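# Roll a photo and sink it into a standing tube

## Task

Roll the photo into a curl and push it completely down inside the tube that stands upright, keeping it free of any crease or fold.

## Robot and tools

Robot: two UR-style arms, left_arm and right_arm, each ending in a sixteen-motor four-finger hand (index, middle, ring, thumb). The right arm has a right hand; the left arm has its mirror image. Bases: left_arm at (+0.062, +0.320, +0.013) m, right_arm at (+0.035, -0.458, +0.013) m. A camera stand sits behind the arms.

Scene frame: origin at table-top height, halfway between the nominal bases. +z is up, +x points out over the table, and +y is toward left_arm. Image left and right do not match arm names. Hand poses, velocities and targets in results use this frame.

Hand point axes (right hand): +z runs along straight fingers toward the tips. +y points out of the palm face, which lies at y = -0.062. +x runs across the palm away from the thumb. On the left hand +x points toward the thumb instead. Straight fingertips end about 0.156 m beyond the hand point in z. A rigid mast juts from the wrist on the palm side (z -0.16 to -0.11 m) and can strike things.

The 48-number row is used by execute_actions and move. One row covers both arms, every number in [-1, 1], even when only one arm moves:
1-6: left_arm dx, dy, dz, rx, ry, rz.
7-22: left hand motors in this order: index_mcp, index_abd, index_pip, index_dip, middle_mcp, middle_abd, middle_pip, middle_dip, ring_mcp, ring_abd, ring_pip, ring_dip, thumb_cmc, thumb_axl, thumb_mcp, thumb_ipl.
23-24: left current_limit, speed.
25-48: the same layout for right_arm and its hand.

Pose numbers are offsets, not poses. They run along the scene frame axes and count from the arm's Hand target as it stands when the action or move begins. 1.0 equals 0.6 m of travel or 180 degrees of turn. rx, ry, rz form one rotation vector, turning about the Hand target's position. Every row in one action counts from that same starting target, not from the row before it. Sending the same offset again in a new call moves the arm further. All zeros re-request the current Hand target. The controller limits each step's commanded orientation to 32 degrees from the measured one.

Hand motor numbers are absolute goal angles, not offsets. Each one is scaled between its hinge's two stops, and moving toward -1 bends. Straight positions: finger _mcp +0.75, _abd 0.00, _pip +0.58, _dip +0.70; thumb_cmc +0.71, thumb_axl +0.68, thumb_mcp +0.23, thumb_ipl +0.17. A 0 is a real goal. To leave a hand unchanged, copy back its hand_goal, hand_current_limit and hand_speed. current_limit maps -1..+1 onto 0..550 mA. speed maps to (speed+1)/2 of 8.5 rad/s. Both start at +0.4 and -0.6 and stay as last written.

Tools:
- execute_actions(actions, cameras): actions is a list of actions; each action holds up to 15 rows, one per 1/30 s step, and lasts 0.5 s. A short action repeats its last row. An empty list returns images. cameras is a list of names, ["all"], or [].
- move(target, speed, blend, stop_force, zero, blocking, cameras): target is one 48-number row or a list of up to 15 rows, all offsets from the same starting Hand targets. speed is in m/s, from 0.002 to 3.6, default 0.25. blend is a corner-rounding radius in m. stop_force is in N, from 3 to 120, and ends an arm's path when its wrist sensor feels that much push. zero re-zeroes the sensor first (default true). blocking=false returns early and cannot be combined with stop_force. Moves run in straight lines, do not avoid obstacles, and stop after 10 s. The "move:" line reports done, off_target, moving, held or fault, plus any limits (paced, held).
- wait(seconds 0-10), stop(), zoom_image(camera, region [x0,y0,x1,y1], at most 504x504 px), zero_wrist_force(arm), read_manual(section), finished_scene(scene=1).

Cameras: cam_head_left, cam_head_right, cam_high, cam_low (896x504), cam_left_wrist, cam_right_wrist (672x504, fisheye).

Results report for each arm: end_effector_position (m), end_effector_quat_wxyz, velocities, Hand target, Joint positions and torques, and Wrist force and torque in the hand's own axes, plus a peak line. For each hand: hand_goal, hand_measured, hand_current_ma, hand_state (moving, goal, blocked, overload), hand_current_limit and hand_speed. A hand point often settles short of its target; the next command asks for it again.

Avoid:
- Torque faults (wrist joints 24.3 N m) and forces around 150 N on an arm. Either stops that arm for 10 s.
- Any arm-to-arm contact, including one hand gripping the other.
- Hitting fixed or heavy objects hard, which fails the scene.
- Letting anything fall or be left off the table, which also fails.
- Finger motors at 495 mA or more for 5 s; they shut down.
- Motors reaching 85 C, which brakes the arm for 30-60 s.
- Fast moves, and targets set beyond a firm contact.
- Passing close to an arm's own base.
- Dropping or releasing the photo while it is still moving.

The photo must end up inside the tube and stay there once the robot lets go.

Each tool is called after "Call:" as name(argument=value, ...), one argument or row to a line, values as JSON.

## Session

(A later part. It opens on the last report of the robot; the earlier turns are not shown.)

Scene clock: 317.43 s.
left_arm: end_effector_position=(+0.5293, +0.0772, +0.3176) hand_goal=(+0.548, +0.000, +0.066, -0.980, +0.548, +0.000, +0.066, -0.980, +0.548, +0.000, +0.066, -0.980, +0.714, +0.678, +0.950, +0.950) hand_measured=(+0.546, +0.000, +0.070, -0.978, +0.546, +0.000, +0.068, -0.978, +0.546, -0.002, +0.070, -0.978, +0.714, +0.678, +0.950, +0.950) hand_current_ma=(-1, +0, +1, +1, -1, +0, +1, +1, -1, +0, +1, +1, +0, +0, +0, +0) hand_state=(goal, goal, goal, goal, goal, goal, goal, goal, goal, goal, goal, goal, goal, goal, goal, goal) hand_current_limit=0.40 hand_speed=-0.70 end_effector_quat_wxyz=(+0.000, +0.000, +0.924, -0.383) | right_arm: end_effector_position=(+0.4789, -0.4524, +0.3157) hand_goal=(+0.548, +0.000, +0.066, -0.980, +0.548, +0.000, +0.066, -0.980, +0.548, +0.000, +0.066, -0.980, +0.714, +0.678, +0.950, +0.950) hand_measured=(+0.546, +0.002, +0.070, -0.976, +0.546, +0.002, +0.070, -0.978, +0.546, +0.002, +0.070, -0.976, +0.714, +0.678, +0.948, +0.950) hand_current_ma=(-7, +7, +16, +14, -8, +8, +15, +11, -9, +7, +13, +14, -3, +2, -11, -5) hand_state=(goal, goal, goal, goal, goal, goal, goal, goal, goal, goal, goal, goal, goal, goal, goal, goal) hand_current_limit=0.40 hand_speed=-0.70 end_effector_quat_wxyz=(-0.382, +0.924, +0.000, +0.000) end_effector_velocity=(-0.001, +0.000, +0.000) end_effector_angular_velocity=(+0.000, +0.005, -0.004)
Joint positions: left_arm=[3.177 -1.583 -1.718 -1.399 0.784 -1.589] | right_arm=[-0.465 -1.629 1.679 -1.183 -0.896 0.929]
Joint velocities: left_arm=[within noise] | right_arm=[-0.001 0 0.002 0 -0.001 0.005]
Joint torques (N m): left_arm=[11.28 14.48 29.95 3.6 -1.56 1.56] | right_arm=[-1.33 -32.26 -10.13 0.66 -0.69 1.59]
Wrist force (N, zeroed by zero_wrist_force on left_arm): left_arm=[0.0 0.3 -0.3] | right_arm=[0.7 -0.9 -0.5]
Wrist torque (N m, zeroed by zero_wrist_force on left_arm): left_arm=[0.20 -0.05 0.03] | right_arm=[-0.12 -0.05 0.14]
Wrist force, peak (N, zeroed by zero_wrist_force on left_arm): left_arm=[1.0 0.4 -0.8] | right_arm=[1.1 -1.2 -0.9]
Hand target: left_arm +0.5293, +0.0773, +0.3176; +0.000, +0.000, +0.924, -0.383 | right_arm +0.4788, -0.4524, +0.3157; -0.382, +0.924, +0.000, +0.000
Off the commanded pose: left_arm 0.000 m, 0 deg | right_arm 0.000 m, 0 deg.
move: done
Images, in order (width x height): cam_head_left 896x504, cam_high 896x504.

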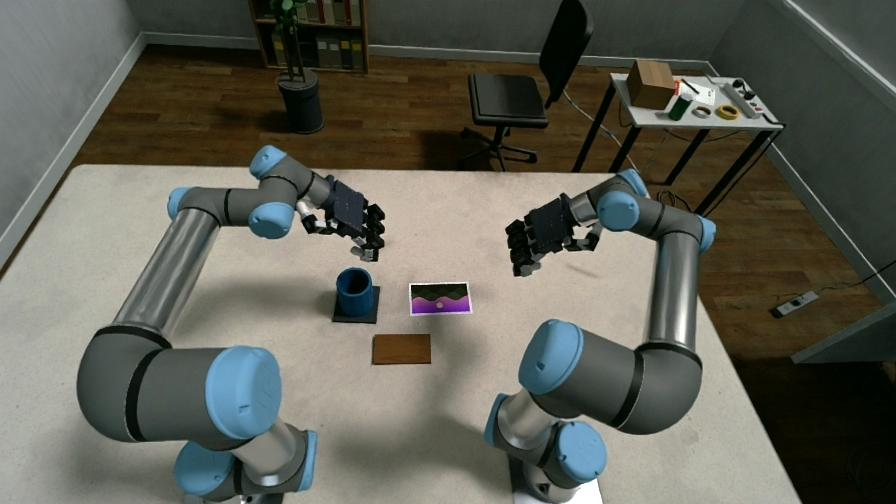

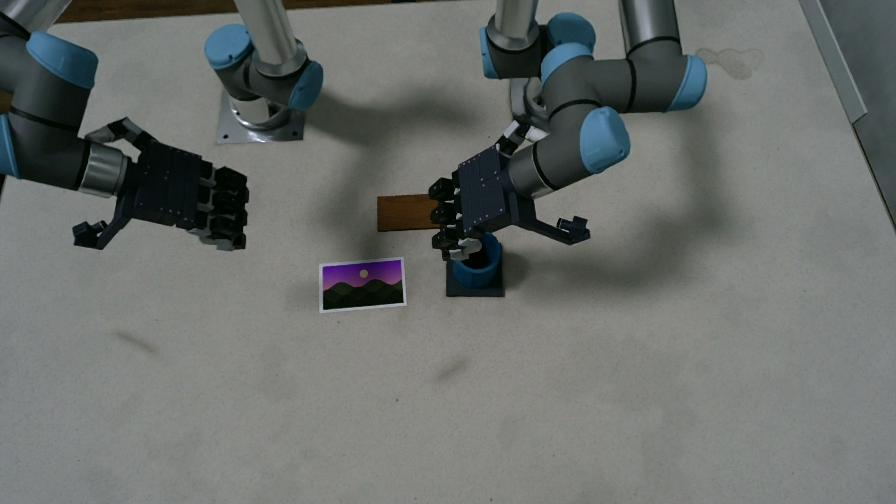

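Call:
move(
  target=[
    [0,0.05,0,0,0,0,0.548,0,0.066,-0.98,0.548,0,0.066,-0.98,0.548,0,0.066,-0.98,0.714,0.678,0.95,0.95,0.4,-0.7,-0.0597,0.457,0,-0.1086,0.1087,-0.4902,0.75,0,0.576,0.696,0.75,0,0.576,0.696,0.75,0,0.576,0.696,0.714,0.678,0.95,0.95,0.4,-0.7],
  ],
  speed=0.4,
  cameras=["cam_high"],
)

Scene clock: 320.53 s.
left_arm: end_effector_position=(+0.5293, +0.1073, +0.3176) hand_goal=(+0.548, +0.000, +0.066, -0.980, +0.548, +0.000, +0.066, -0.980, +0.548, +0.000, +0.066, -0.980, +0.714, +0.678, +0.950, +0.950) hand_measured=(+0.546, +0.000, +0.070, -0.978, +0.546, +0.000, +0.068, -0.978, +0.546, -0.002, +0.070, -0.978, +0.714, +0.678, +0.950, +0.950) hand_current_ma=(-1, +0, +1, +1, -1, +0, +1, +1, -1, +0, +1, +1, +0, +0, +0, +0) hand_state=(goal, goal, goal, goal, goal, goal, goal, goal, goal, goal, goal, goal, goal, goal, goal, goal) hand_current_limit=0.40 hand_speed=-0.70 end_effector_quat_wxyz=(+0.000, +0.000, +0.924, -0.383) | right_arm: end_effector_position=(+0.4430, -0.1782, +0.3157) hand_goal=(+0.750, +0.000, +0.576, +0.696, +0.750, +0.000, +0.576, +0.696, +0.750, +0.000, +0.576, +0.696, +0.714, +0.678, +0.950, +0.950) hand_measured=(+0.740, +0.002, +0.570, +0.692, +0.738, +0.002, +0.570, +0.694, +0.738, +0.002, +0.570, +0.692, +0.712, +0.678, +0.948, +0.950) hand_current_ma=(-48, +7, -25, -15, -52, +8, -24, -11, -53, +7, -22, -14, -5, +4, -11, -5) hand_state=(goal, goal, goal, goal, goal, goal, goal, goal, goal, goal, goal, goal, goal, goal, goal, goal) hand_current_limit=0.40 hand_speed=-0.70 end_effector_quat_wxyz=(-0.124, +0.697, -0.695, +0.122)
Joint positions: left_arm=[3.239 -1.563 -1.722 -1.477 0.785 -1.502] | right_arm=[0.304 -1.606 1.793 -2.095 -1.664 3.405]
Joint torques (N m): left_arm=[-8.26 23.18 17.27 4.04 0.4 -1.22] | right_arm=[0.51 -33.28 -10.94 -3.45 -1.41 1.58]
Wrist force (N, zeroed by zero_wrist_force on left_arm): left_arm=[0.0 0.3 -0.3] | right_arm=[0.5 -0.6 -0.7]
Wrist torque (N m, zeroed by zero_wrist_force on left_arm): left_arm=[0.21 -0.07 -0.06] | right_arm=[-0.09 -0.03 0.09]
Wrist force, peak (N, zeroed by zero_wrist_force on left_arm): left_arm=[-0.5 0.5 -0.3] | right_arm=[0.9 -1.0 -0.4]
Hand target: left_arm +0.5293, +0.1073, +0.3176; +0.000, +0.000, +0.924, -0.383 | right_arm +0.4430, -0.1782, +0.3157; -0.124, +0.697, -0.695, +0.122
Off the commanded pose: left_arm 0.000 m, 0 deg | right_arm 0.000 m, 0 deg.
move: done
Images, in order (width x height): cam_high 896x504.

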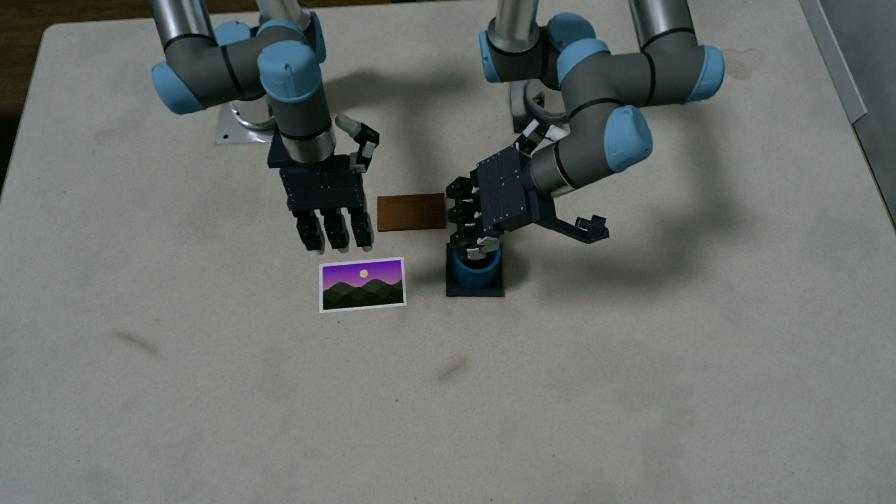

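Call:
move(
  target=[
    [0,0,0,0,0,0,0.548,0,0.066,-0.98,0.548,0,0.066,-0.98,0.548,0,0.066,-0.98,0.714,0.678,0.95,0.95,0.4,-0.7,0,0,-0.355,0,0,0,0.75,0,0.576,0.696,0.75,0,0.576,0.696,0.75,0,0.576,0.696,0.714,0.678,0.95,0.95,0.4,-0.7],
  ],
  speed=0.25,
)

Call:
zero_wrist_force(
  arm="right_arm",
)

Call:
move(
  target=[
    [0,0,0,0,0,0,0.548,0,0.066,-0.98,0.548,0,0.066,-0.98,0.548,0,0.066,-0.98,0.714,0.678,0.95,0.95,0.4,-0.7,0,0,-0.04,0,0,0,0.75,0,0.576,0.696,0.75,0,0.576,0.696,0.75,0,0.576,0.696,0.714,0.678,0.95,0.95,0.4,-0.7],
  ],
  speed=0.01,
  stop_force=3,
  cameras=["cam_high","cam_right_wrist"],
)

Scene clock: 322.07 s.
left_arm: end_effector_position=(+0.5293, +0.1073, +0.3176) hand_goal=(+0.548, +0.000, +0.066, -0.980, +0.548, +0.000, +0.066, -0.980, +0.548, +0.000, +0.066, -0.980, +0.714, +0.678, +0.950, +0.950) hand_measured=(+0.546, +0.000, +0.070, -0.978, +0.546, +0.000, +0.068, -0.978, +0.546, -0.002, +0.070, -0.978, +0.714, +0.678, +0.950, +0.950) hand_current_ma=(-1, +0, +1, +1, -1, +0, +1, +1, -1, +0, +1, +1, +0, +0, +0, +0) hand_state=(goal, goal, goal, goal, goal, goal, goal, goal, goal, goal, goal, goal, goal, goal, goal, goal) hand_current_limit=0.40 hand_speed=-0.70 end_effector_quat_wxyz=(+0.000, +0.000, +0.924, -0.383) | right_arm: end_effector_position=(+0.4430, -0.1782, +0.1028) hand_goal=(+0.750, +0.000, +0.576, +0.696, +0.750, +0.000, +0.576, +0.696, +0.750, +0.000, +0.576, +0.696, +0.714, +0.678, +0.950, +0.950) hand_measured=(+0.742, +0.002, +0.570, +0.692, +0.740, +0.002, +0.570, +0.694, +0.740, +0.002, +0.572, +0.692, +0.712, +0.678, +0.948, +0.950) hand_current_ma=(-40, +7, -22, -14, -43, +8, -21, -11, -44, +7, -20, -14, -5, +4, -11, -5) hand_state=(goal, goal, goal, goal, goal, goal, goal, goal, goal, goal, goal, goal, goal, goal, goal, goal) hand_current_limit=0.40 hand_speed=-0.70 end_effector_quat_wxyz=(-0.124, +0.697, -0.696, +0.122)
Joint positions: left_arm=[3.239 -1.563 -1.722 -1.477 0.785 -1.502] | right_arm=[0.304 -1.353 2.134 -2.689 -1.664 3.405]
Joint torques (N m): left_arm=[-12.42 14.95 22.47 3.82 -1.01 -1.06] | right_arm=[12.01 -16.68 -24.29 -4.99 1.3 1.67]
Wrist force (N, zeroed by zero_wrist_force on left_arm): left_arm=[0.1 0.3 -0.2] | right_arm=[0.6 -0.6 -0.3]
Wrist torque (N m, zeroed by zero_wrist_force on left_arm): left_arm=[0.20 -0.07 -0.04] | right_arm=[-0.12 -0.06 0.08]
Wrist force, peak (N, zeroed by zero_wrist_force on left_arm): left_arm=[-0.2 0.2 -0.5] | right_arm=[0.7 -1.3 -2.7]
Hand target: left_arm +0.5293, +0.1073, +0.3176; +0.000, +0.000, +0.924, -0.383 | right_arm +0.4430, -0.1782, +0.1027; -0.124, +0.697, -0.695, +0.122
Off the commanded pose: left_arm 0.000 m, 0 deg | right_arm 0.000 m, 0 deg.
move: done

Wrist force sensor zeroed.

Scene clock: 324.37 s.
left_arm: end_effector_position=(+0.5293, +0.1073, +0.3176) hand_goal=(+0.548, +0.000, +0.066, -0.980, +0.548, +0.000, +0.066, -0.980, +0.548, +0.000, +0.066, -0.980, +0.714, +0.678, +0.950, +0.950) hand_measured=(+0.546, +0.000, +0.070, -0.978, +0.546, +0.000, +0.068, -0.978, +0.546, -0.002, +0.070, -0.978, +0.714, +0.678, +0.950, +0.950) hand_current_ma=(-1, +0, +1, +1, -1, +0, +1, +1, -1, +0, +1, +1, +0, +0, +0, +0) hand_state=(goal, goal, goal, goal, goal, goal, goal, goal, goal, goal, goal, goal, goal, goal, goal, goal) hand_current_limit=0.40 hand_speed=-0.70 end_effector_quat_wxyz=(+0.000, +0.000, +0.924, -0.383) | right_arm: end_effector_position=(+0.4430, -0.1782, +0.0914) hand_goal=(+0.750, +0.000, +0.576, +0.696, +0.750, +0.000, +0.576, +0.696, +0.750, +0.000, +0.576, +0.696, +0.714, +0.678, +0.950, +0.950) hand_measured=(+0.742, +0.002, +0.572, +0.692, +0.742, +0.002, +0.572, +0.694, +0.742, +0.002, +0.572, +0.692, +0.712, +0.678, +0.948, +0.950) hand_current_ma=(-37, +6, -20, -14, -39, +7, -20, -11, -39, +6, -19, -14, -5, +4, -11, -5) hand_state=(goal, goal, goal, goal, goal, goal, goal, goal, goal, goal, goal, goal, goal, goal, goal, goal) hand_current_limit=0.40 hand_speed=-0.70 end_effector_quat_wxyz=(-0.124, +0.697, -0.695, +0.122)
Joint positions: left_arm=[3.239 -1.563 -1.722 -1.477 0.785 -1.502] | right_arm=[0.304 -1.33 2.145 -2.723 -1.664 3.405]
Joint torques (N m): left_arm=[-12.7 15.57 27.45 3.73 -2.02 -1.21] | right_arm=[7.11 -36.88 -31.63 -0.64 -0.34 1.49]
Wrist force (N, zeroed by zero_wrist_force): left_arm=[-0.1 0.2 -0.1] | right_arm=[-0.2 0.2 -3.4]
Wrist torque (N m, zeroed by zero_wrist_force): left_arm=[0.19 -0.06 -0.06] | right_arm=[0.19 0.11 -0.01]
Wrist force, peak (N, zeroed by zero_wrist_force): left_arm=[0.0 0.6 -0.4] | right_arm=[0.4 -0.9 -12.1]
Hand target: left_arm +0.5293, +0.1073, +0.3176; +0.000, +0.000, +0.924, -0.383 | right_arm +0.4430, -0.1782, +0.0914; -0.124, +0.697, -0.695, +0.122 (not the last commanded pose)
Off the commanded pose: left_arm 0.000 m, 0 deg | right_arm 0.013 m, 0 deg.
move: contact (right_arm)
Images, in order (width x height): cam_high 896x504, cam_right_wrist 672x504.

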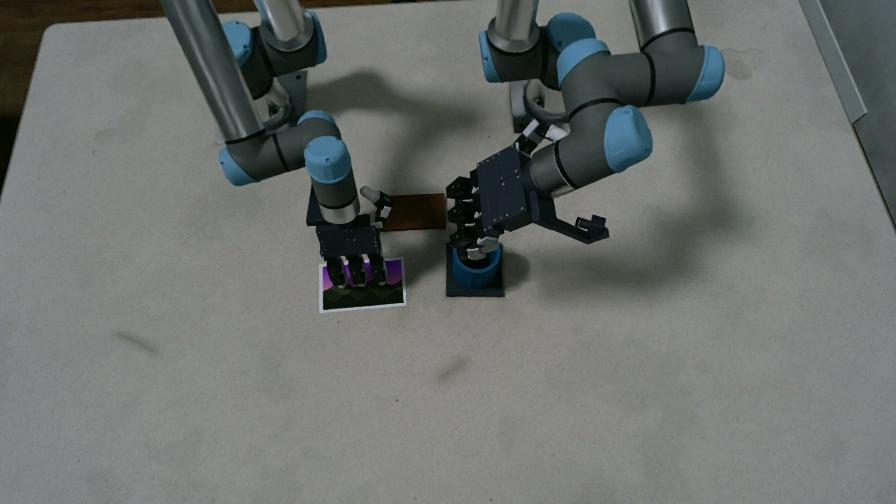

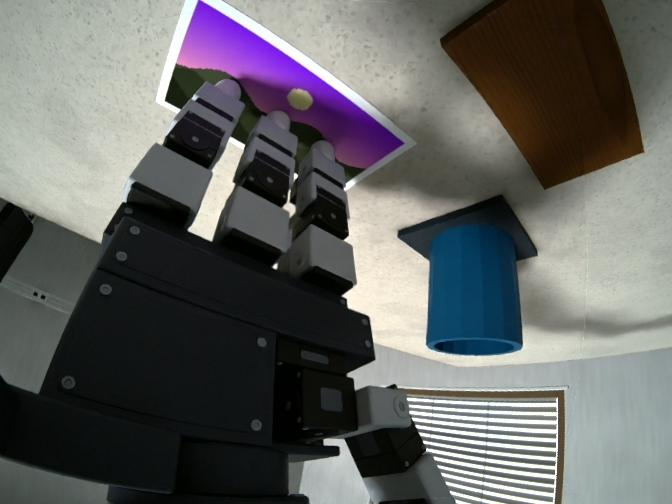

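Call:
move(
  target=[
    [0,0,0,0,0,0,0.548,0,0.066,-0.98,0.548,0,0.066,-0.98,0.548,0,0.066,-0.98,0.714,0.678,0.95,0.95,0.4,-0.7,0.012,-0.24,-0.0008,0,0,-0.0072,0.75,0,0.576,0.696,0.75,0,0.576,0.696,0.75,0,0.576,0.696,0.714,0.678,0.95,0.95,0.4,-0.7],
  ],
  speed=0.05,
  cameras=["cam_high","cam_right_wrist"],
)

Scene clock: 327.67 s.
left_arm: end_effector_position=(+0.5293, +0.1073, +0.3176) hand_goal=(+0.548, +0.000, +0.066, -0.980, +0.548, +0.000, +0.066, -0.980, +0.548, +0.000, +0.066, -0.980, +0.714, +0.678, +0.950, +0.950) hand_measured=(+0.546, +0.000, +0.070, -0.978, +0.546, +0.000, +0.068, -0.978, +0.546, -0.002, +0.070, -0.978, +0.714, +0.678, +0.950, +0.950) hand_current_ma=(-1, +0, +1, +1, -1, +0, +1, +1, -1, +0, +1, +1, +0, +0, +0, +0) hand_state=(goal, goal, goal, goal, goal, goal, goal, goal, goal, goal, goal, goal, goal, goal, goal, goal) hand_current_limit=0.40 hand_speed=-0.70 end_effector_quat_wxyz=(+0.000, +0.000, +0.924, -0.383) | right_arm: end_effector_position=(+0.4501, -0.3222, +0.0909) hand_goal=(+0.750, +0.000, +0.576, +0.696, +0.750, +0.000, +0.576, +0.696, +0.750, +0.000, +0.576, +0.696, +0.714, +0.678, +0.950, +0.950) hand_measured=(+0.746, +0.002, +0.574, +0.694, +0.746, +0.002, +0.574, +0.694, +0.746, +0.004, +0.574, +0.694, +0.712, +0.678, +0.948, +0.950) hand_current_ma=(-20, +3, -8, -8, -18, +5, -7, -6, -13, +6, -5, -7, -5, +4, -11, -5) hand_state=(goal, moving, goal, goal, goal, moving, goal, goal, goal, moving, goal, goal, goal, goal, goal, goal) hand_current_limit=0.40 hand_speed=-0.70 end_effector_quat_wxyz=(-0.122, +0.689, -0.703, +0.124) end_effector_velocity=(+0.000, +0.001, +0.000) end_effector_angular_velocity=(-0.001, +0.000, -0.001)
Joint positions: left_arm=[3.239 -1.563 -1.722 -1.477 0.785 -1.502] | right_arm=[-0.027 -1.435 2.287 -2.772 -1.559 3.115]
Joint velocities: left_arm=[within noise] | right_arm=[0.004 0 0 0 -0.003 0.005]
Joint torques (N m): left_arm=[-12.68 14.86 26.69 3.63 -2.04 -1.13] | right_arm=[10.94 -11.59 -24.99 -4.14 -1.68 1.73]
Wrist force (N, zeroed by zero_wrist_force): left_arm=[-0.1 0.2 -0.3] | right_arm=[0.1 -0.8 -1.4]
Wrist torque (N m, zeroed by zero_wrist_force): left_arm=[0.19 -0.05 -0.06] | right_arm=[0.13 0.07 -0.03]
Wrist force, peak (N, zeroed by zero_wrist_force): left_arm=[0.0 0.7 -0.3] | right_arm=[-0.3 0.0 -3.5]
Hand target: left_arm +0.5293, +0.1073, +0.3176; +0.000, +0.000, +0.924, -0.383 | right_arm +0.4502, -0.3222, +0.0909; -0.122, +0.689, -0.703, +0.124
Off the commanded pose: left_arm 0.000 m, 0 deg | right_arm 0.000 m, 0 deg.
move: done
Images, in order (width x height): cam_high 896x504, cam_right_wrist 672x504.

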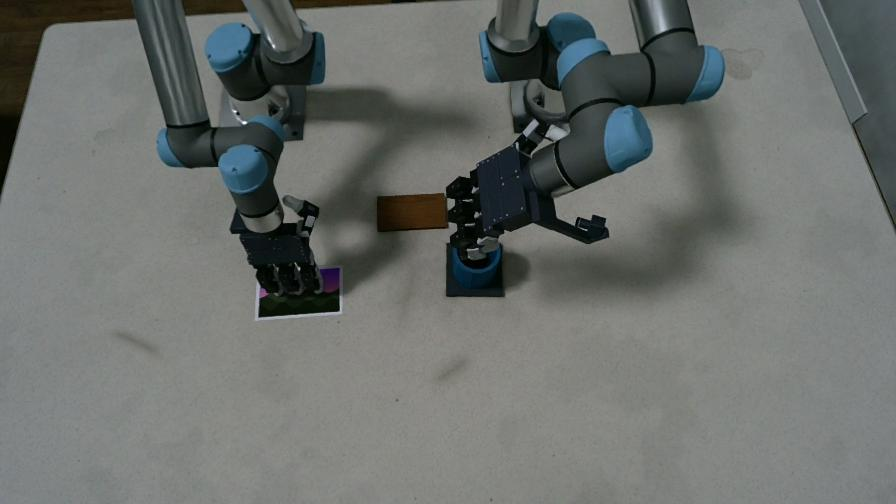

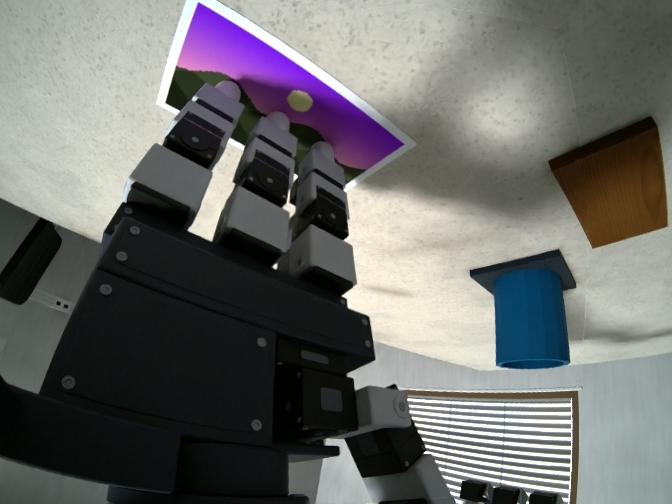

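Call:
move(
  target=[
    [0,0,0,0,0,0,0.548,0,0.066,-0.98,0.548,0,0.066,-0.98,0.548,0,0.066,-0.98,0.714,0.678,0.95,0.95,0.4,-0.7,0,0,0.375,0,0,0.0072,0.75,0,0.576,0.696,0.75,0,0.576,0.696,0.75,0,0.576,0.696,0.714,0.678,0.95,0.95,0.4,-0.7],
  ],
  speed=0.3,
)

Call:
move(
  target=[
    [0,0,0,0,0,0,0.548,0,0.066,-0.98,0.548,0,0.066,-0.98,0.548,0,0.066,-0.98,0.714,0.678,0.95,0.95,0.4,-0.7,0.1455,-0.43,0,0.1086,-0.1087,0.4902,0.548,0,0.066,-0.98,0.548,0,0.066,-0.98,0.548,0,0.066,-0.98,0.714,0.678,0.95,0.95,0.4,-0.7],
  ],
  speed=0.4,
  cameras=["cam_high"],
)

Call:
zoom_image(
  camera="cam_high",
  region=[240, 240, 360, 340],
)

Scene clock: 329.20 s.
left_arm: end_effector_position=(+0.5293, +0.1073, +0.3176) hand_goal=(+0.548, +0.000, +0.066, -0.980, +0.548, +0.000, +0.066, -0.980, +0.548, +0.000, +0.066, -0.980, +0.714, +0.678, +0.950, +0.950) hand_measured=(+0.546, +0.000, +0.070, -0.978, +0.546, +0.000, +0.068, -0.978, +0.546, -0.002, +0.070, -0.978, +0.714, +0.678, +0.950, +0.950) hand_current_ma=(-1, +0, +1, +1, -1, +0, +1, +1, -1, +0, +1, +1, +0, +0, +0, +0) hand_state=(goal, goal, goal, goal, goal, goal, goal, goal, goal, goal, goal, goal, goal, goal, goal, goal) hand_current_limit=0.40 hand_speed=-0.70 end_effector_quat_wxyz=(+0.000, +0.000, +0.924, -0.383) | right_arm: end_effector_position=(+0.4502, -0.3222, +0.3158) hand_goal=(+0.750, +0.000, +0.576, +0.696, +0.750, +0.000, +0.576, +0.696, +0.750, +0.000, +0.576, +0.696, +0.714, +0.678, +0.950, +0.950) hand_measured=(+0.746, +0.002, +0.574, +0.694, +0.746, +0.002, +0.574, +0.694, +0.746, +0.002, +0.574, +0.694, +0.712, +0.678, +0.948, +0.950) hand_current_ma=(-20, +5, -8, -8, -18, +7, -7, -6, -14, +9, -5, -7, -5, +4, -11, -5) hand_state=(goal, goal, goal, goal, goal, goal, goal, goal, goal, goal, goal, goal, goal, goal, goal, goal) hand_current_limit=0.40 hand_speed=-0.70 end_effector_quat_wxyz=(-0.124, +0.697, -0.695, +0.122)
Joint positions: left_arm=[3.239 -1.563 -1.722 -1.477 0.785 -1.502] | right_arm=[-0.027 -1.735 1.911 -2.095 -1.552 3.093]
Joint torques (N m): left_arm=[-13.15 14.93 25.45 3.66 -1.94 -1.17] | right_arm=[-7.75 -11.11 -35.64 -0.37 -1.52 1.59]
Wrist force (N, zeroed by zero_wrist_force): left_arm=[-0.2 0.4 -0.1] | right_arm=[-0.2 0.0 0.0]
Wrist torque (N m, zeroed by zero_wrist_force): left_arm=[0.21 -0.04 -0.07] | right_arm=[0.01 0.02 0.04]
Wrist force, peak (N, zeroed by zero_wrist_force): left_arm=[0.0 0.5 -0.5] | right_arm=[-0.1 -1.1 -2.5]
Hand target: left_arm +0.5293, +0.1073, +0.3176; +0.000, +0.000, +0.924, -0.383 | right_arm +0.4502, -0.3222, +0.3159; -0.124, +0.697, -0.695, +0.122
Off the commanded pose: left_arm 0.000 m, 0 deg | right_arm 0.000 m, 0 deg.
move: done

Scene clock: 331.80 s.
left_arm: end_effector_position=(+0.5293, +0.1073, +0.3176) hand_goal=(+0.548, +0.000, +0.066, -0.980, +0.548, +0.000, +0.066, -0.980, +0.548, +0.000, +0.066, -0.980, +0.714, +0.678, +0.950, +0.950) hand_measured=(+0.546, +0.000, +0.070, -0.978, +0.546, +0.000, +0.068, -0.978, +0.546, -0.002, +0.070, -0.978, +0.714, +0.678, +0.950, +0.950) hand_current_ma=(-1, +0, +1, +1, -1, +0, +1, +1, -1, +0, +1, +1, +0, +0, +0, +0) hand_state=(goal, goal, goal, goal, goal, goal, goal, goal, goal, goal, goal, goal, goal, goal, goal, goal) hand_current_limit=0.40 hand_speed=-0.70 end_effector_quat_wxyz=(+0.000, +0.000, +0.924, -0.383) | right_arm: end_effector_position=(+0.5375, -0.5803, +0.3159) hand_goal=(+0.548, +0.000, +0.066, -0.980, +0.548, +0.000, +0.066, -0.980, +0.548, +0.000, +0.066, -0.980, +0.714, +0.678, +0.950, +0.950) hand_measured=(+0.546, +0.002, +0.070, -0.976, +0.546, +0.002, +0.070, -0.976, +0.546, +0.002, +0.070, -0.976, +0.712, +0.678, +0.948, +0.950) hand_current_ma=(-10, +5, +14, +17, -10, +7, +14, +13, -9, +9, +13, +16, -5, +4, -11, -5) hand_state=(goal, goal, goal, goal, goal, goal, goal, goal, goal, goal, goal, goal, goal, goal, goal, goal) hand_current_limit=0.40 hand_speed=-0.70 end_effector_quat_wxyz=(-0.382, +0.924, +0.000, +0.000)
Joint positions: left_arm=[3.239 -1.563 -1.722 -1.477 0.785 -1.502] | right_arm=[-0.617 -1.388 1.399 -1.044 -0.968 0.762]
Joint torques (N m): left_arm=[-13.16 13.45 27.66 3.59 -2.07 -1.21] | right_arm=[12.28 -31.23 -20.6 0.62 1.33 -1.66]
Wrist force (N, zeroed by zero_wrist_force): left_arm=[0.0 0.4 -0.1] | right_arm=[0.2 -0.1 -0.1]
Wrist torque (N m, zeroed by zero_wrist_force): left_arm=[0.22 -0.06 -0.06] | right_arm=[0.01 -0.01 0.04]
Wrist force, peak (N, zeroed by zero_wrist_force): left_arm=[-0.6 0.4 -0.2] | right_arm=[-0.8 0.7 -0.1]
Hand target: left_arm +0.5293, +0.1073, +0.3176; +0.000, +0.000, +0.924, -0.383 | right_arm +0.5375, -0.5802, +0.3159; -0.382, +0.924, +0.000, +0.000
Off the commanded pose: left_arm 0.000 m, 0 deg | right_arm 0.000 m, 0 deg.
move: done
Images, in order (width x height): cam_high 896x504.

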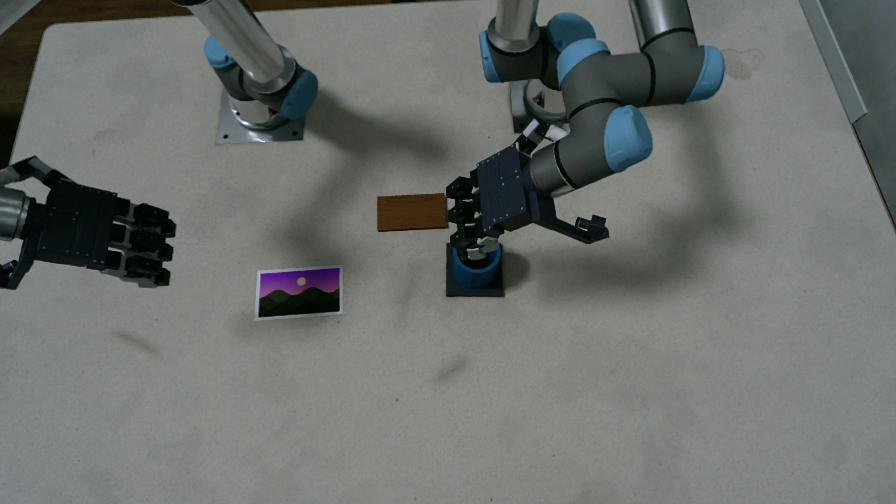

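Scaled by 4.200 from the camera's 896x504 image, which has a finer 1280x720 frame.

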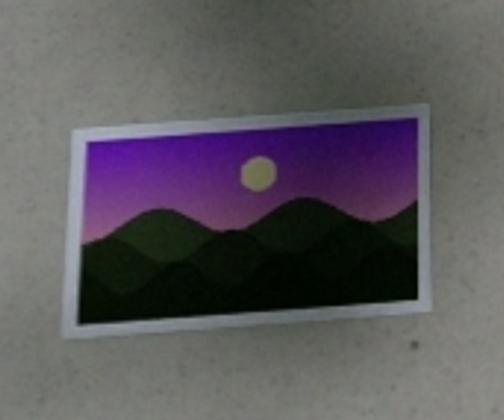

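Call:
move(
  target=[
    [0.0162,-0.418,0,0,0,0,0.548,0,0.066,-0.98,0.548,0,0.066,-0.98,0.548,0,0.066,-0.98,0.714,0.678,0.95,0.95,0.4,-0.7,0.0025,0.0511,0,0,0,0,0.548,0,0.066,-0.98,0.548,0,0.066,-0.98,0.548,0,0.066,-0.98,0.714,0.678,0.95,0.95,0.4,-0.7],
    [0.0162,-0.418,-0.46,0,0,0,0.548,0,0.066,-0.98,0.548,0,0.066,-0.98,0.548,0,0.066,-0.98,0.714,0.678,0.95,0.95,0.4,-0.7,0.0025,0.0511,-0.457,0,0,0,0.548,0,0.066,-0.98,0.548,0,0.066,-0.98,0.548,0,0.066,-0.98,0.714,0.678,0.95,0.95,0.4,-0.7],
  ],
  speed=0.2,
  blend=0.02,
  cameras=["cam_high","cam_head_left"],
)

Scene clock: 335.23 s.
left_arm: end_effector_position=(+0.5391, -0.1435, +0.0417) hand_goal=(+0.548, +0.000, +0.066, -0.980, +0.548, +0.000, +0.066, -0.980, +0.548, +0.000, +0.066, -0.980, +0.714, +0.678, +0.950, +0.950) hand_measured=(+0.544, +0.000, +0.068, -0.978, +0.546, +0.000, +0.068, -0.978, +0.544, -0.002, +0.068, -0.978, +0.712, +0.680, +0.950, +0.950) hand_current_ma=(-1, +0, +1, +1, -1, +0, +1, +1, -1, +0, +1, +1, +0, +0, +0, +0) hand_state=(goal, goal, goal, goal, goal, goal, goal, goal, goal, goal, goal, goal, goal, goal, goal, goal) hand_current_limit=0.40 hand_speed=-0.70 end_effector_quat_wxyz=(+0.000, +0.000, +0.924, -0.383) | right_arm: end_effector_position=(+0.5389, -0.5495, +0.0418) hand_goal=(+0.548, +0.000, +0.066, -0.980, +0.548, +0.000, +0.066, -0.980, +0.548, +0.000, +0.066, -0.980, +0.714, +0.678, +0.950, +0.950) hand_measured=(+0.546, +0.002, +0.070, -0.976, +0.546, +0.002, +0.070, -0.976, +0.546, +0.002, +0.070, -0.976, +0.712, +0.678, +0.948, +0.950) hand_current_ma=(-10, +5, +14, +17, -11, +7, +14, +13, -11, +9, +13, +16, -6, +5, -11, -5) hand_state=(goal, goal, goal, goal, goal, goal, goal, goal, goal, goal, goal, goal, goal, goal, goal, goal) hand_current_limit=0.40 hand_speed=-0.70 end_effector_quat_wxyz=(-0.383, +0.924, -0.001, +0.000)
Joint positions: left_arm=[2.784 -2.196 -1.79 -0.35 0.863 -2.118] | right_arm=[-0.57 -1.183 1.895 -1.774 -0.944 0.812]
Joint torques (N m): left_arm=[-11.69 33.7 19.56 4.01 -0.35 0.67] | right_arm=[12.2 -30.05 -27.71 -3.25 2.62 -0.27]
Wrist force (N, zeroed by zero_wrist_force): left_arm=[0.1 0.3 -0.1] | right_arm=[-0.2 -0.5 0.0]
Wrist torque (N m, zeroed by zero_wrist_force): left_arm=[0.17 -0.06 0.05] | right_arm=[-0.04 0.05 -0.05]
Wrist force, peak (N, zeroed by zero_wrist_force): left_arm=[-0.1 1.8 -1.6] | right_arm=[0.3 -1.6 -0.8]
Hand target: left_arm +0.5391, -0.1435, +0.0416; +0.000, +0.000, +0.924, -0.383 | right_arm +0.5390, -0.5495, +0.0417; -0.382, +0.924, +0.000, +0.000
Off the commanded pose: left_arm 0.000 m, 0 deg | right_arm 0.000 m, 0 deg.
move: done
Images, in order (width x height): cam_head_left 896x504, cam_high 896x504.

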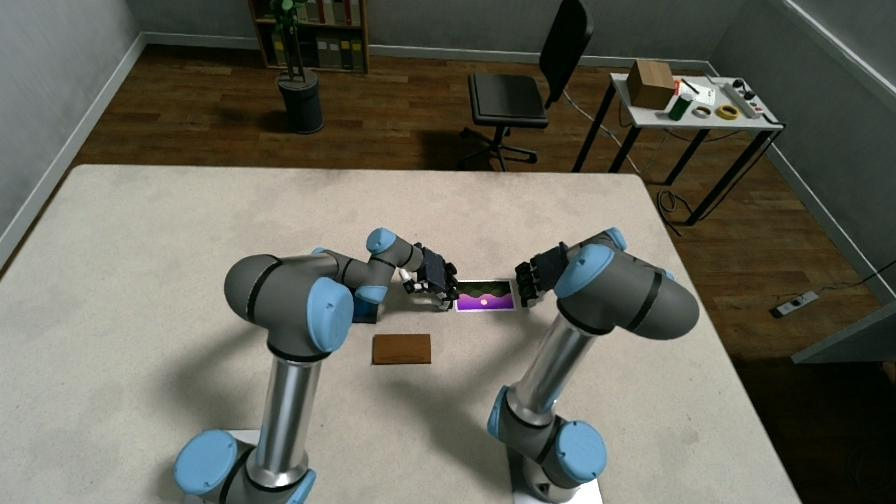

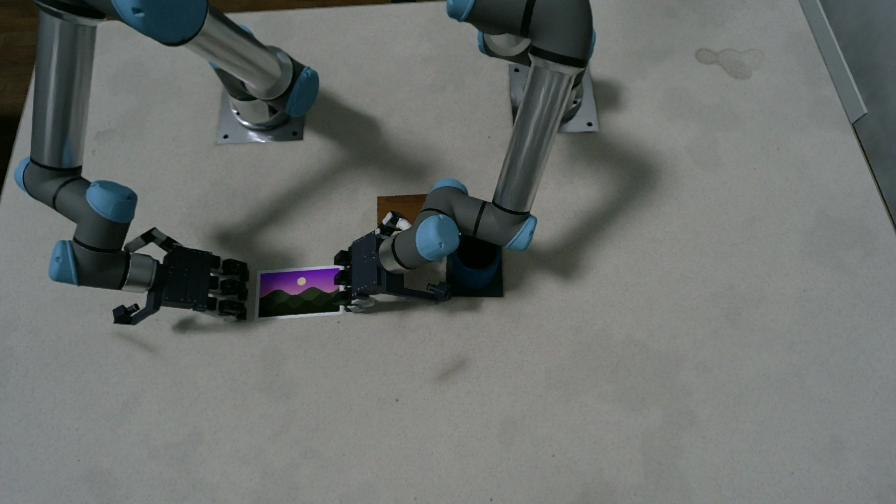

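Call:
move(
  target=[
    [0,0,-0.027,0,0,0,0.548,0,0.066,-0.98,0.548,0,0.066,-0.98,0.548,0,0.066,-0.98,0.714,0.678,0.95,0.95,0.4,-0.7,0,0,-0.027,0,0,0,0.548,0,0.066,-0.98,0.548,0,0.066,-0.98,0.548,0,0.066,-0.98,0.714,0.678,0.95,0.95,0.4,-0.7],
  ],
  speed=0.008,
  stop_force=3,
)

Scene clock: 338.33 s.
left_arm: end_effector_position=(+0.5391, -0.1435, +0.0274) hand_goal=(+0.548, +0.000, +0.066, -0.980, +0.548, +0.000, +0.066, -0.980, +0.548, +0.000, +0.066, -0.980, +0.714, +0.678, +0.950, +0.950) hand_measured=(+0.546, +0.000, +0.066, -0.978, +0.546, +0.000, +0.066, -0.978, +0.546, +0.000, +0.066, -0.978, +0.712, +0.680, +0.950, +0.950) hand_current_ma=(-1, +0, +0, +1, -1, +0, +0, +1, -1, +0, +0, +1, +0, +0, +0, +0) hand_state=(goal, goal, goal, goal, goal, goal, goal, goal, goal, goal, goal, goal, goal, goal, goal, goal) hand_current_limit=0.40 hand_speed=-0.70 end_effector_quat_wxyz=(+0.000, +0.000, +0.924, -0.383) | right_arm: end_effector_position=(+0.5390, -0.5495, +0.0280) hand_goal=(+0.548, +0.000, +0.066, -0.980, +0.548, +0.000, +0.066, -0.980, +0.548, +0.000, +0.066, -0.980, +0.714, +0.678, +0.950, +0.950) hand_measured=(+0.548, +0.002, +0.066, -0.978, +0.548, +0.002, +0.066, -0.978, +0.548, +0.002, +0.066, -0.978, +0.712, +0.678, +0.948, +0.950) hand_current_ma=(-2, +4, -1, +12, -2, +4, -1, +9, -1, +5, -2, +11, -6, +5, -11, -5) hand_state=(goal, goal, goal, goal, goal, goal, goal, goal, goal, goal, goal, goal, goal, goal, goal, goal) hand_current_limit=0.40 hand_speed=-0.70 end_effector_quat_wxyz=(-0.382, +0.924, +0.000, +0.000)
Joint positions: left_arm=[2.784 -2.222 -1.794 -0.319 0.863 -2.118] | right_arm=[-0.57 -1.16 1.906 -1.809 -0.944 0.812]
Joint torques (N m): left_arm=[-12.27 51.25 21.4 0.72 0.59 1] | right_arm=[10.26 -44 -30.97 0.84 -1.26 -1.53]
Wrist force (N, zeroed by zero_wrist_force): left_arm=[-0.4 -0.8 -0.8] | right_arm=[-0.2 -0.8 -0.5]
Wrist torque (N m, zeroed by zero_wrist_force): left_arm=[0.28 -0.08 0.06] | right_arm=[0.06 0.04 -0.06]
Wrist force, peak (N, zeroed by zero_wrist_force): left_arm=[0.3 -5.3 -9.7] | right_arm=[-1.1 -7.6 -10.6]
Hand target: left_arm +0.5391, -0.1435, +0.0274; +0.000, +0.000, +0.924, -0.383 (not the last commanded pose) | right_arm +0.5390, -0.5495, +0.0280; -0.382, +0.924, +0.000, +0.000 (not the last commanded pose)
Off the commanded pose: left_arm 0.002 m, 0 deg | right_arm 0.002 m, 0 deg.
move: contact (left_arm, right_arm)

Call:
move(
  target=[
    [0,-0.0233,0.0005,0,0,0,0.548,0,0.066,-0.98,0.548,0,0.066,-0.98,0.548,0,0.066,-0.98,0.714,0.678,0.95,0.95,0.4,-0.7,0,0.0233,0.0005,0,0,0,0.548,0,0.066,-0.98,0.548,0,0.066,-0.98,0.548,0,0.066,-0.98,0.714,0.678,0.95,0.95,0.4,-0.7],
  ],
  speed=0.03,
  cameras=["cam_high"],
)

Call:
zoom_image(
  camera="cam_high",
  region=[220, 230, 380, 350],
)

Scene clock: 339.30 s.
left_arm: end_effector_position=(+0.5390, -0.1576, +0.0276) hand_goal=(+0.548, +0.000, +0.066, -0.980, +0.548, +0.000, +0.066, -0.980, +0.548, +0.000, +0.066, -0.980, +0.714, +0.678, +0.950, +0.950) hand_measured=(+0.540, +0.000, +0.066, -0.978, +0.540, +0.000, +0.064, -0.978, +0.540, +0.000, +0.064, -0.978, +0.712, +0.680, +0.950, +0.950) hand_current_ma=(-5, +0, +0, +1, -5, +0, +0, +1, -6, +0, +0, +1, +0, +0, +0, +0) hand_state=(goal, goal, goal, goal, goal, goal, goal, goal, goal, goal, goal, goal, goal, goal, goal, goal) hand_current_limit=0.40 hand_speed=-0.70 end_effector_quat_wxyz=(+0.000, +0.000, +0.924, -0.383) | right_arm: end_effector_position=(+0.5390, -0.5354, +0.0283) hand_goal=(+0.548, +0.000, +0.066, -0.980, +0.548, +0.000, +0.066, -0.980, +0.548, +0.000, +0.066, -0.980, +0.714, +0.678, +0.950, +0.950) hand_measured=(+0.540, +0.002, +0.064, -0.978, +0.540, +0.002, +0.064, -0.978, +0.540, +0.002, +0.066, -0.978, +0.712, +0.678, +0.948, +0.950) hand_current_ma=(-33, +4, -6, +12, -33, +4, -5, +9, -32, +5, -4, +11, -6, +5, -11, -5) hand_state=(goal, goal, goal, goal, goal, goal, goal, goal, goal, goal, goal, goal, goal, goal, goal, goal) hand_current_limit=0.40 hand_speed=-0.70 end_effector_quat_wxyz=(-0.382, +0.924, +0.000, +0.000)
Joint positions: left_arm=[2.763 -2.238 -1.766 -0.315 0.871 -2.144] | right_arm=[-0.548 -1.168 1.923 -1.831 -0.933 0.835]
Joint torques (N m): left_arm=[9.72 49.99 6.38 2.41 -1.39 1.55] | right_arm=[-8.97 -26.15 -23.87 1.39 -0.45 -1.87]
Wrist force (N, zeroed by zero_wrist_force): left_arm=[-0.8 -1.6 -5.5] | right_arm=[-0.6 -1.4 -4.5]
Wrist torque (N m, zeroed by zero_wrist_force): left_arm=[0.54 -0.32 0.04] | right_arm=[0.23 0.07 -0.06]
Wrist force, peak (N, zeroed by zero_wrist_force): left_arm=[-0.7 -1.6 -6.3] | right_arm=[-0.4 -1.8 -5.9]
Hand target: left_arm +0.5391, -0.1575, +0.0277; +0.000, +0.000, +0.924, -0.383 | right_arm +0.5390, -0.5356, +0.0283; -0.382, +0.924, +0.000, +0.000
Off the commanded pose: left_arm 0.000 m, 0 deg | right_arm 0.000 m, 0 deg.
move: done
Images, in order (width x height): cam_high 896x504.

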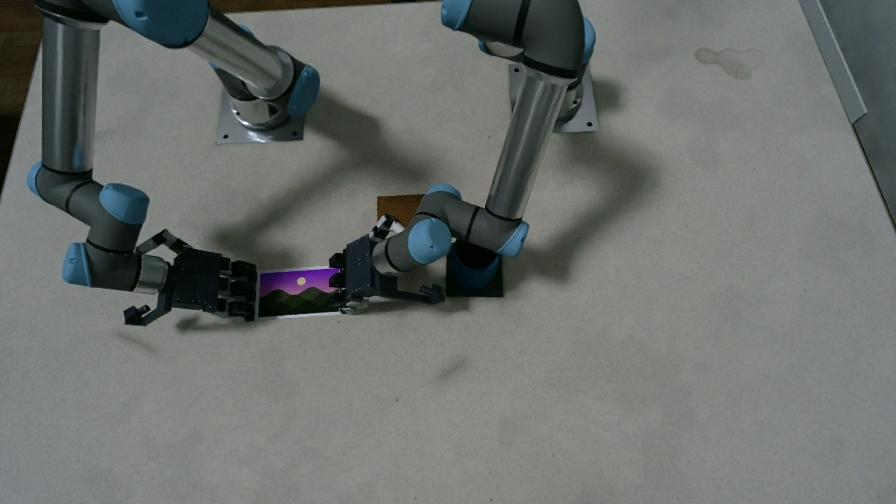

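Scaled by 3.150 from the camera's 896x504 image, which has a finer 1280x720 frame.

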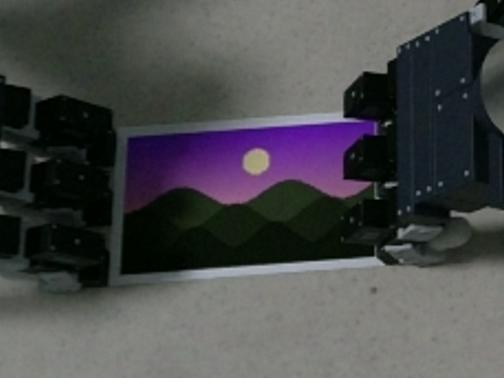

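Call:
move(
  target=[
    [0,-0.0167,0.0005,0,0,0,0.548,0,0.066,-0.98,0.548,0,0.066,-0.98,0.548,0,0.066,-0.98,0.714,0.678,0.95,0.95,0.4,-0.7,0,0.0167,0.0005,0,0,0,0.548,0,0.066,-0.98,0.548,0,0.066,-0.98,0.548,0,0.066,-0.98,0.714,0.678,0.95,0.95,0.4,-0.7],
  ],
  speed=0.03,
  cameras=["cam_high", "cam_head_left"],
)

Call:
zoom_image(
  camera="cam_high",
  region=[220, 230, 380, 350],
)

Call:
zoom_image(
  camera="cam_head_left",
  region=[420, 240, 560, 340],
)

Scene clock: 340.13 s.
left_arm: end_effector_position=(+0.5390, -0.1677, +0.0279) hand_goal=(+0.548, +0.000, +0.066, -0.980, +0.548, +0.000, +0.066, -0.980, +0.548, +0.000, +0.066, -0.980, +0.714, +0.678, +0.950, +0.950) hand_measured=(+0.538, +0.000, +0.064, -0.978, +0.540, +0.000, +0.064, -0.978, +0.540, +0.000, +0.064, -0.978, +0.712, +0.680, +0.950, +0.950) hand_current_ma=(-7, +0, -1, +1, -6, +0, -1, +1, -6, +0, -1, +1, +0, +0, +0, +0) hand_state=(goal, goal, goal, goal, goal, goal, goal, goal, goal, goal, goal, goal, goal, goal, goal, goal) hand_current_limit=0.40 hand_speed=-0.70 end_effector_quat_wxyz=(+0.000, +0.000, +0.924, -0.383) | right_arm: end_effector_position=(+0.5390, -0.5254, +0.0286) hand_goal=(+0.548, +0.000, +0.066, -0.980, +0.548, +0.000, +0.066, -0.980, +0.548, +0.000, +0.066, -0.980, +0.714, +0.678, +0.950, +0.950) hand_measured=(+0.540, +0.002, +0.064, -0.978, +0.540, +0.002, +0.064, -0.978, +0.542, +0.002, +0.064, -0.978, +0.712, +0.678, +0.948, +0.950) hand_current_ma=(-33, +4, -11, +12, -32, +3, -10, +9, -31, +4, -8, +11, -6, +5, -11, -5) hand_state=(goal, goal, goal, goal, goal, goal, goal, goal, goal, goal, goal, goal, goal, goal, goal, goal) hand_current_limit=0.40 hand_speed=-0.70 end_effector_quat_wxyz=(-0.382, +0.924, +0.000, +0.000)
Joint positions: left_arm=[2.748 -2.25 -1.744 -0.313 0.877 -2.161] | right_arm=[-0.532 -1.174 1.934 -1.847 -0.926 0.853]
Joint torques (N m): left_arm=[6.33 50.66 8.66 3.68 -0.35 1.2] | right_arm=[-7.34 -35.37 -17.82 0.22 0.52 -1.55]
Wrist force (N, zeroed by zero_wrist_force): left_arm=[-0.2 0.4 -0.1] | right_arm=[0.2 -0.1 -0.3]
Wrist torque (N m, zeroed by zero_wrist_force): left_arm=[0.14 -0.02 0.05] | right_arm=[0.01 0.01 0.00]
Wrist force, peak (N, zeroed by zero_wrist_force): left_arm=[-0.4 -2.0 -8.8] | right_arm=[-0.2 -3.7 -10.2]
Hand target: left_arm +0.5391, -0.1675, +0.0280; +0.000, +0.000, +0.924, -0.383 | right_arm +0.5390, -0.5255, +0.0286; -0.382, +0.924, +0.000, +0.000
Off the commanded pose: left_arm 0.000 m, 0 deg | right_arm 0.000 m, 0 deg.
move: done
Images, in order (width x height): cam_head_left 896x504, cam_high 896x504.

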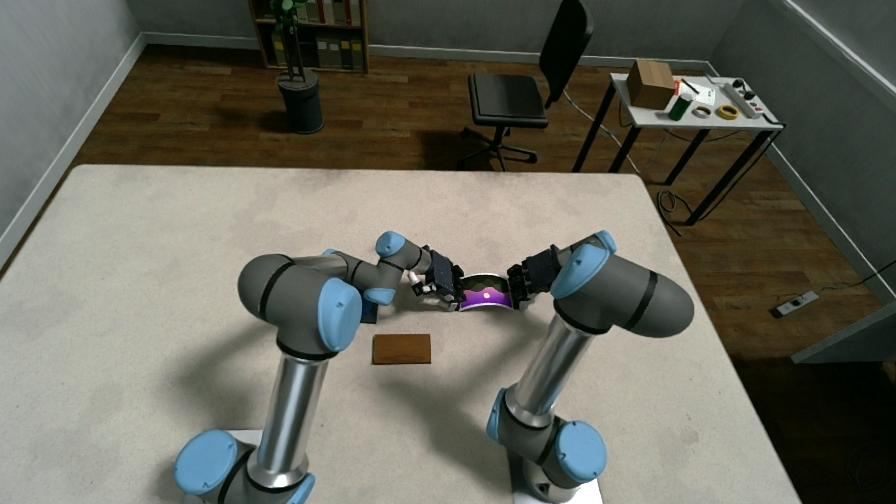

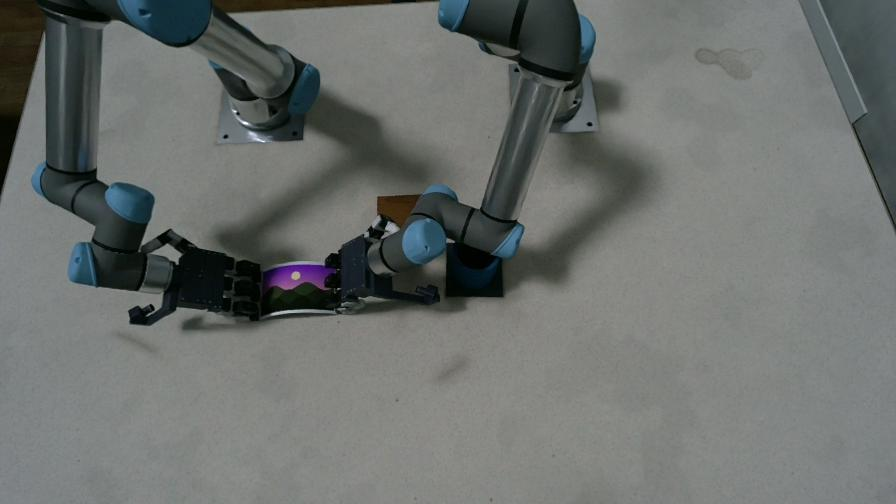

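Scaled by 3.150 from the camera's 896x504 image, which has a finer 1280x720 frame.

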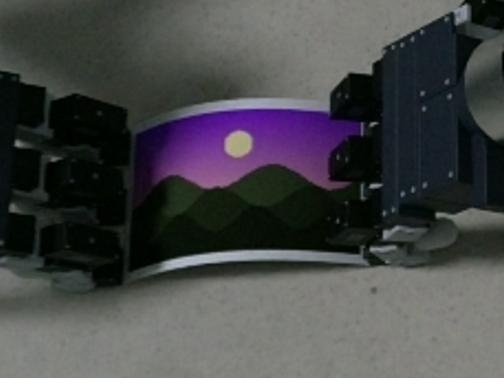

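Scaled by 3.600 from the camera's 896x504 image, which has a finer 1280x720 frame.

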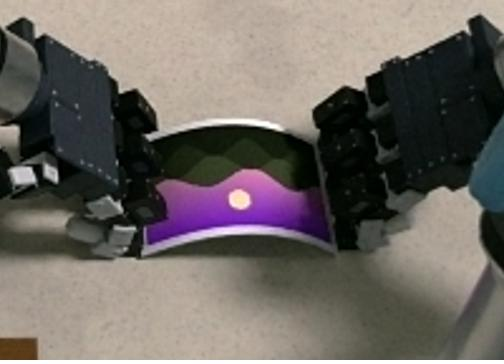

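Call:
move(
  target=[
    [0,-0.0117,0.0,0,0,0,0.548,0,0.12,-0.98,0.548,0,0.12,-0.98,0.548,0,0.12,-0.98,0.714,0.678,0.95,0.95,0.4,-0.7,0,0.0117,0.0,0,0,0,0.548,0,0.12,-0.98,0.548,0,0.12,-0.98,0.548,0,0.12,-0.98,0.714,0.678,0.95,0.95,0.4,-0.7],
  ],
  speed=0.03,
)

Call:
move(
  target=[
    [0,0,0.12,0,0,0,0.548,0,0.12,-0.98,0.548,0,0.12,-0.98,0.548,0,0.12,-0.98,0.714,0.678,0.95,0.95,0.4,-0.7,0,0,0.12,0,0,0,0.548,0,0.12,-0.98,0.548,0,0.12,-0.98,0.548,0,0.12,-0.98,0.714,0.678,0.95,0.95,0.4,-0.7],
  ],
  speed=0.05,
  cameras=["cam_high", "cam_head_left"],
)

Call:
zoom_image(
  camera="cam_high",
  region=[220, 230, 380, 350],
)

Call:
zoom_image(
  camera="cam_head_left",
  region=[420, 240, 560, 340],
)

Scene clock: 341.13 s.
left_arm: end_effector_position=(+0.5391, -0.1747, +0.0280) hand_goal=(+0.548, +0.000, +0.120, -0.980, +0.548, +0.000, +0.120, -0.980, +0.548, +0.000, +0.120, -0.980, +0.714, +0.678, +0.950, +0.950) hand_measured=(+0.538, +0.000, +0.116, -0.978, +0.540, +0.000, +0.116, -0.978, +0.540, +0.000, +0.116, -0.978, +0.712, +0.680, +0.950, +0.950) hand_current_ma=(-7, +0, -1, +1, -6, +0, -1, +1, -6, +0, -1, +1, +0, +0, +0, +0) hand_state=(goal, goal, goal, goal, goal, goal, goal, goal, goal, goal, goal, goal, goal, goal, goal, goal) hand_current_limit=0.40 hand_speed=-0.70 end_effector_quat_wxyz=(+0.000, +0.000, +0.924, -0.383) | right_arm: end_effector_position=(+0.5390, -0.5184, +0.0286) hand_goal=(+0.548, +0.000, +0.120, -0.980, +0.548, +0.000, +0.120, -0.980, +0.548, +0.000, +0.120, -0.980, +0.714, +0.678, +0.950, +0.950) hand_measured=(+0.540, +0.002, +0.116, -0.978, +0.540, +0.002, +0.116, -0.978, +0.542, +0.002, +0.116, -0.978, +0.712, +0.678, +0.948, +0.950) hand_current_ma=(-33, +4, -16, +12, -32, +3, -17, +9, -31, +4, -16, +11, -6, +5, -11, -5) hand_state=(goal, goal, goal, goal, goal, goal, goal, goal, goal, goal, goal, goal, goal, goal, goal, goal) hand_current_limit=0.40 hand_speed=-0.70 end_effector_quat_wxyz=(-0.382, +0.924, +0.000, +0.000)
Joint positions: left_arm=[2.738 -2.259 -1.729 -0.311 0.881 -2.174] | right_arm=[-0.521 -1.177 1.942 -1.858 -0.921 0.865]
Joint torques (N m): left_arm=[0.99 48.2 10.77 3.97 0.37 0.81] | right_arm=[-4.5 -38.72 -9.85 -1.69 1.5 -0.58]
Wrist force (N, zeroed by zero_wrist_force): left_arm=[-0.6 -0.1 -0.3] | right_arm=[0.2 -0.4 -0.3]
Wrist torque (N m, zeroed by zero_wrist_force): left_arm=[0.09 0.04 0.04] | right_arm=[-0.02 0.01 -0.02]
Wrist force, peak (N, zeroed by zero_wrist_force): left_arm=[-0.6 -0.1 -0.3] | right_arm=[0.3 -0.3 -0.5]
Hand target: left_arm +0.5391, -0.1746, +0.0280; +0.000, +0.000, +0.924, -0.383 | right_arm +0.5390, -0.5185, +0.0286; -0.382, +0.924, +0.000, +0.000
Off the commanded pose: left_arm 0.000 m, 0 deg | right_arm 0.000 m, 0 deg.
move: done

Scene clock: 342.90 s.
left_arm: end_effector_position=(+0.5391, -0.1746, +0.1001) hand_goal=(+0.548, +0.000, +0.120, -0.980, +0.548, +0.000, +0.120, -0.980, +0.548, +0.000, +0.120, -0.980, +0.714, +0.678, +0.950, +0.950) hand_measured=(+0.538, +0.000, +0.116, -0.978, +0.540, +0.000, +0.116, -0.978, +0.540, +0.000, +0.116, -0.978, +0.712, +0.680, +0.950, +0.950) hand_current_ma=(-7, +0, -1, +1, -6, +0, -1, +1, -6, +0, -1, +1, +0, +0, +0, +0) hand_state=(goal, goal, goal, goal, goal, goal, goal, goal, goal, goal, goal, goal, goal, goal, goal, goal) hand_current_limit=0.40 hand_speed=-0.70 end_effector_quat_wxyz=(+0.000, +0.000, +0.924, -0.383) | right_arm: end_effector_position=(+0.5391, -0.5186, +0.1008) hand_goal=(+0.548, +0.000, +0.120, -0.980, +0.548, +0.000, +0.120, -0.980, +0.548, +0.000, +0.120, -0.980, +0.714, +0.678, +0.950, +0.950) hand_measured=(+0.540, +0.002, +0.116, -0.978, +0.540, +0.002, +0.116, -0.978, +0.542, +0.002, +0.116, -0.978, +0.712, +0.678, +0.948, +0.950) hand_current_ma=(-33, +4, -16, +12, -32, +3, -17, +9, -31, +4, -15, +11, -6, +5, -11, -5) hand_state=(goal, goal, goal, goal, goal, goal, goal, goal, goal, goal, goal, goal, goal, goal, goal, goal) hand_current_limit=0.40 hand_speed=-0.70 end_effector_quat_wxyz=(-0.382, +0.924, +0.000, +0.000)
Joint positions: left_arm=[2.738 -2.139 -1.699 -0.461 0.881 -2.173] | right_arm=[-0.521 -1.289 1.87 -1.675 -0.921 0.865]
Joint torques (N m): left_arm=[10.41 33.04 9.41 4.64 -2.49 1.25] | right_arm=[-10.28 -17.28 -5.68 -3.89 -1.06 -1.81]
Wrist force (N, zeroed by zero_wrist_force): left_arm=[-0.3 0.0 -0.2] | right_arm=[0.2 -0.1 -0.4]
Wrist torque (N m, zeroed by zero_wrist_force): left_arm=[0.10 -0.02 0.03] | right_arm=[0.02 0.01 0.00]
Wrist force, peak (N, zeroed by zero_wrist_force): left_arm=[-0.4 -0.2 -0.8] | right_arm=[0.2 -0.5 -0.6]
Hand target: left_arm +0.5391, -0.1746, +0.1000; +0.000, +0.000, +0.924, -0.383 | right_arm +0.5390, -0.5185, +0.1006; -0.382, +0.924, +0.000, +0.000
Off the commanded pose: left_arm 0.000 m, 0 deg | right_arm 0.000 m, 0 deg.
move: done
Images, in order (width x height): cam_head_left 896x504, cam_high 896x504.

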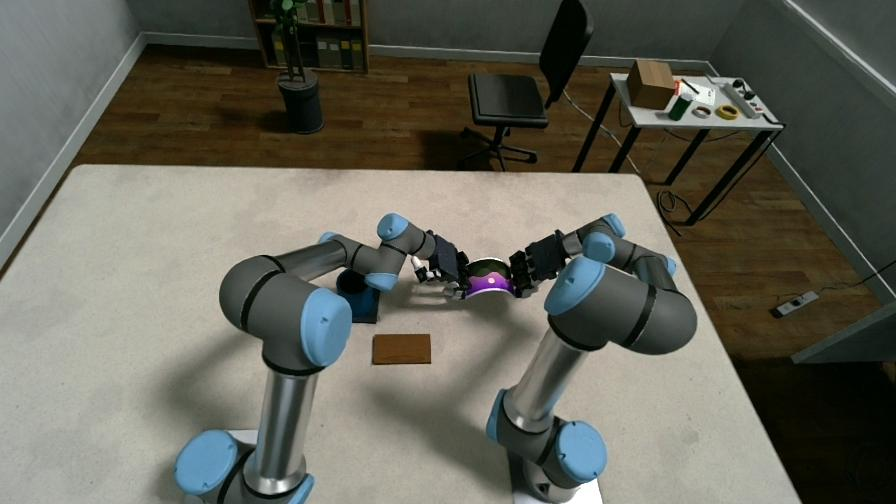

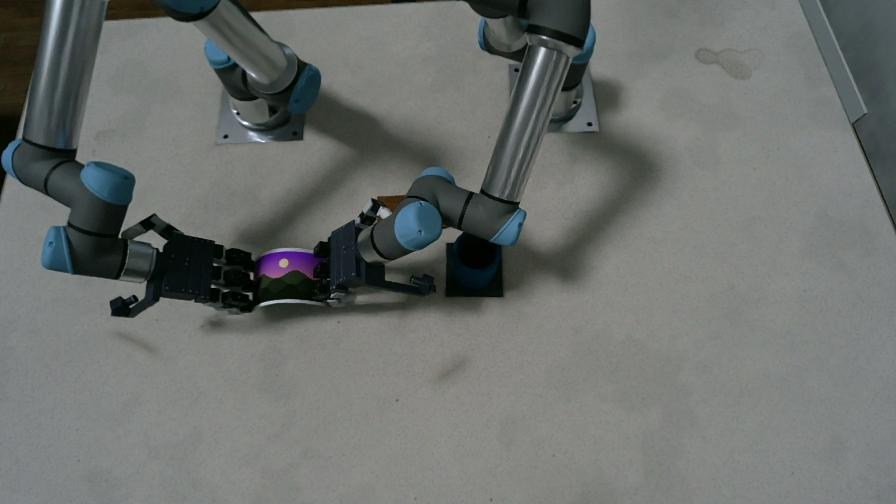

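Scaled by 3.150 from the camera's 896x504 image, which has a finer 1280x720 frame.

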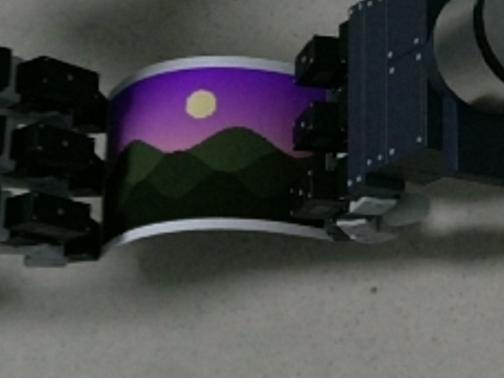

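Scaled by 3.600 from the camera's 896x504 image, which has a finer 1280x720 frame.

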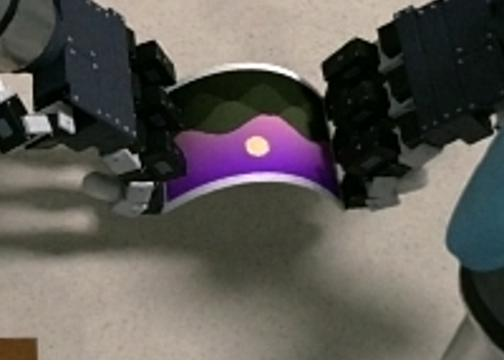

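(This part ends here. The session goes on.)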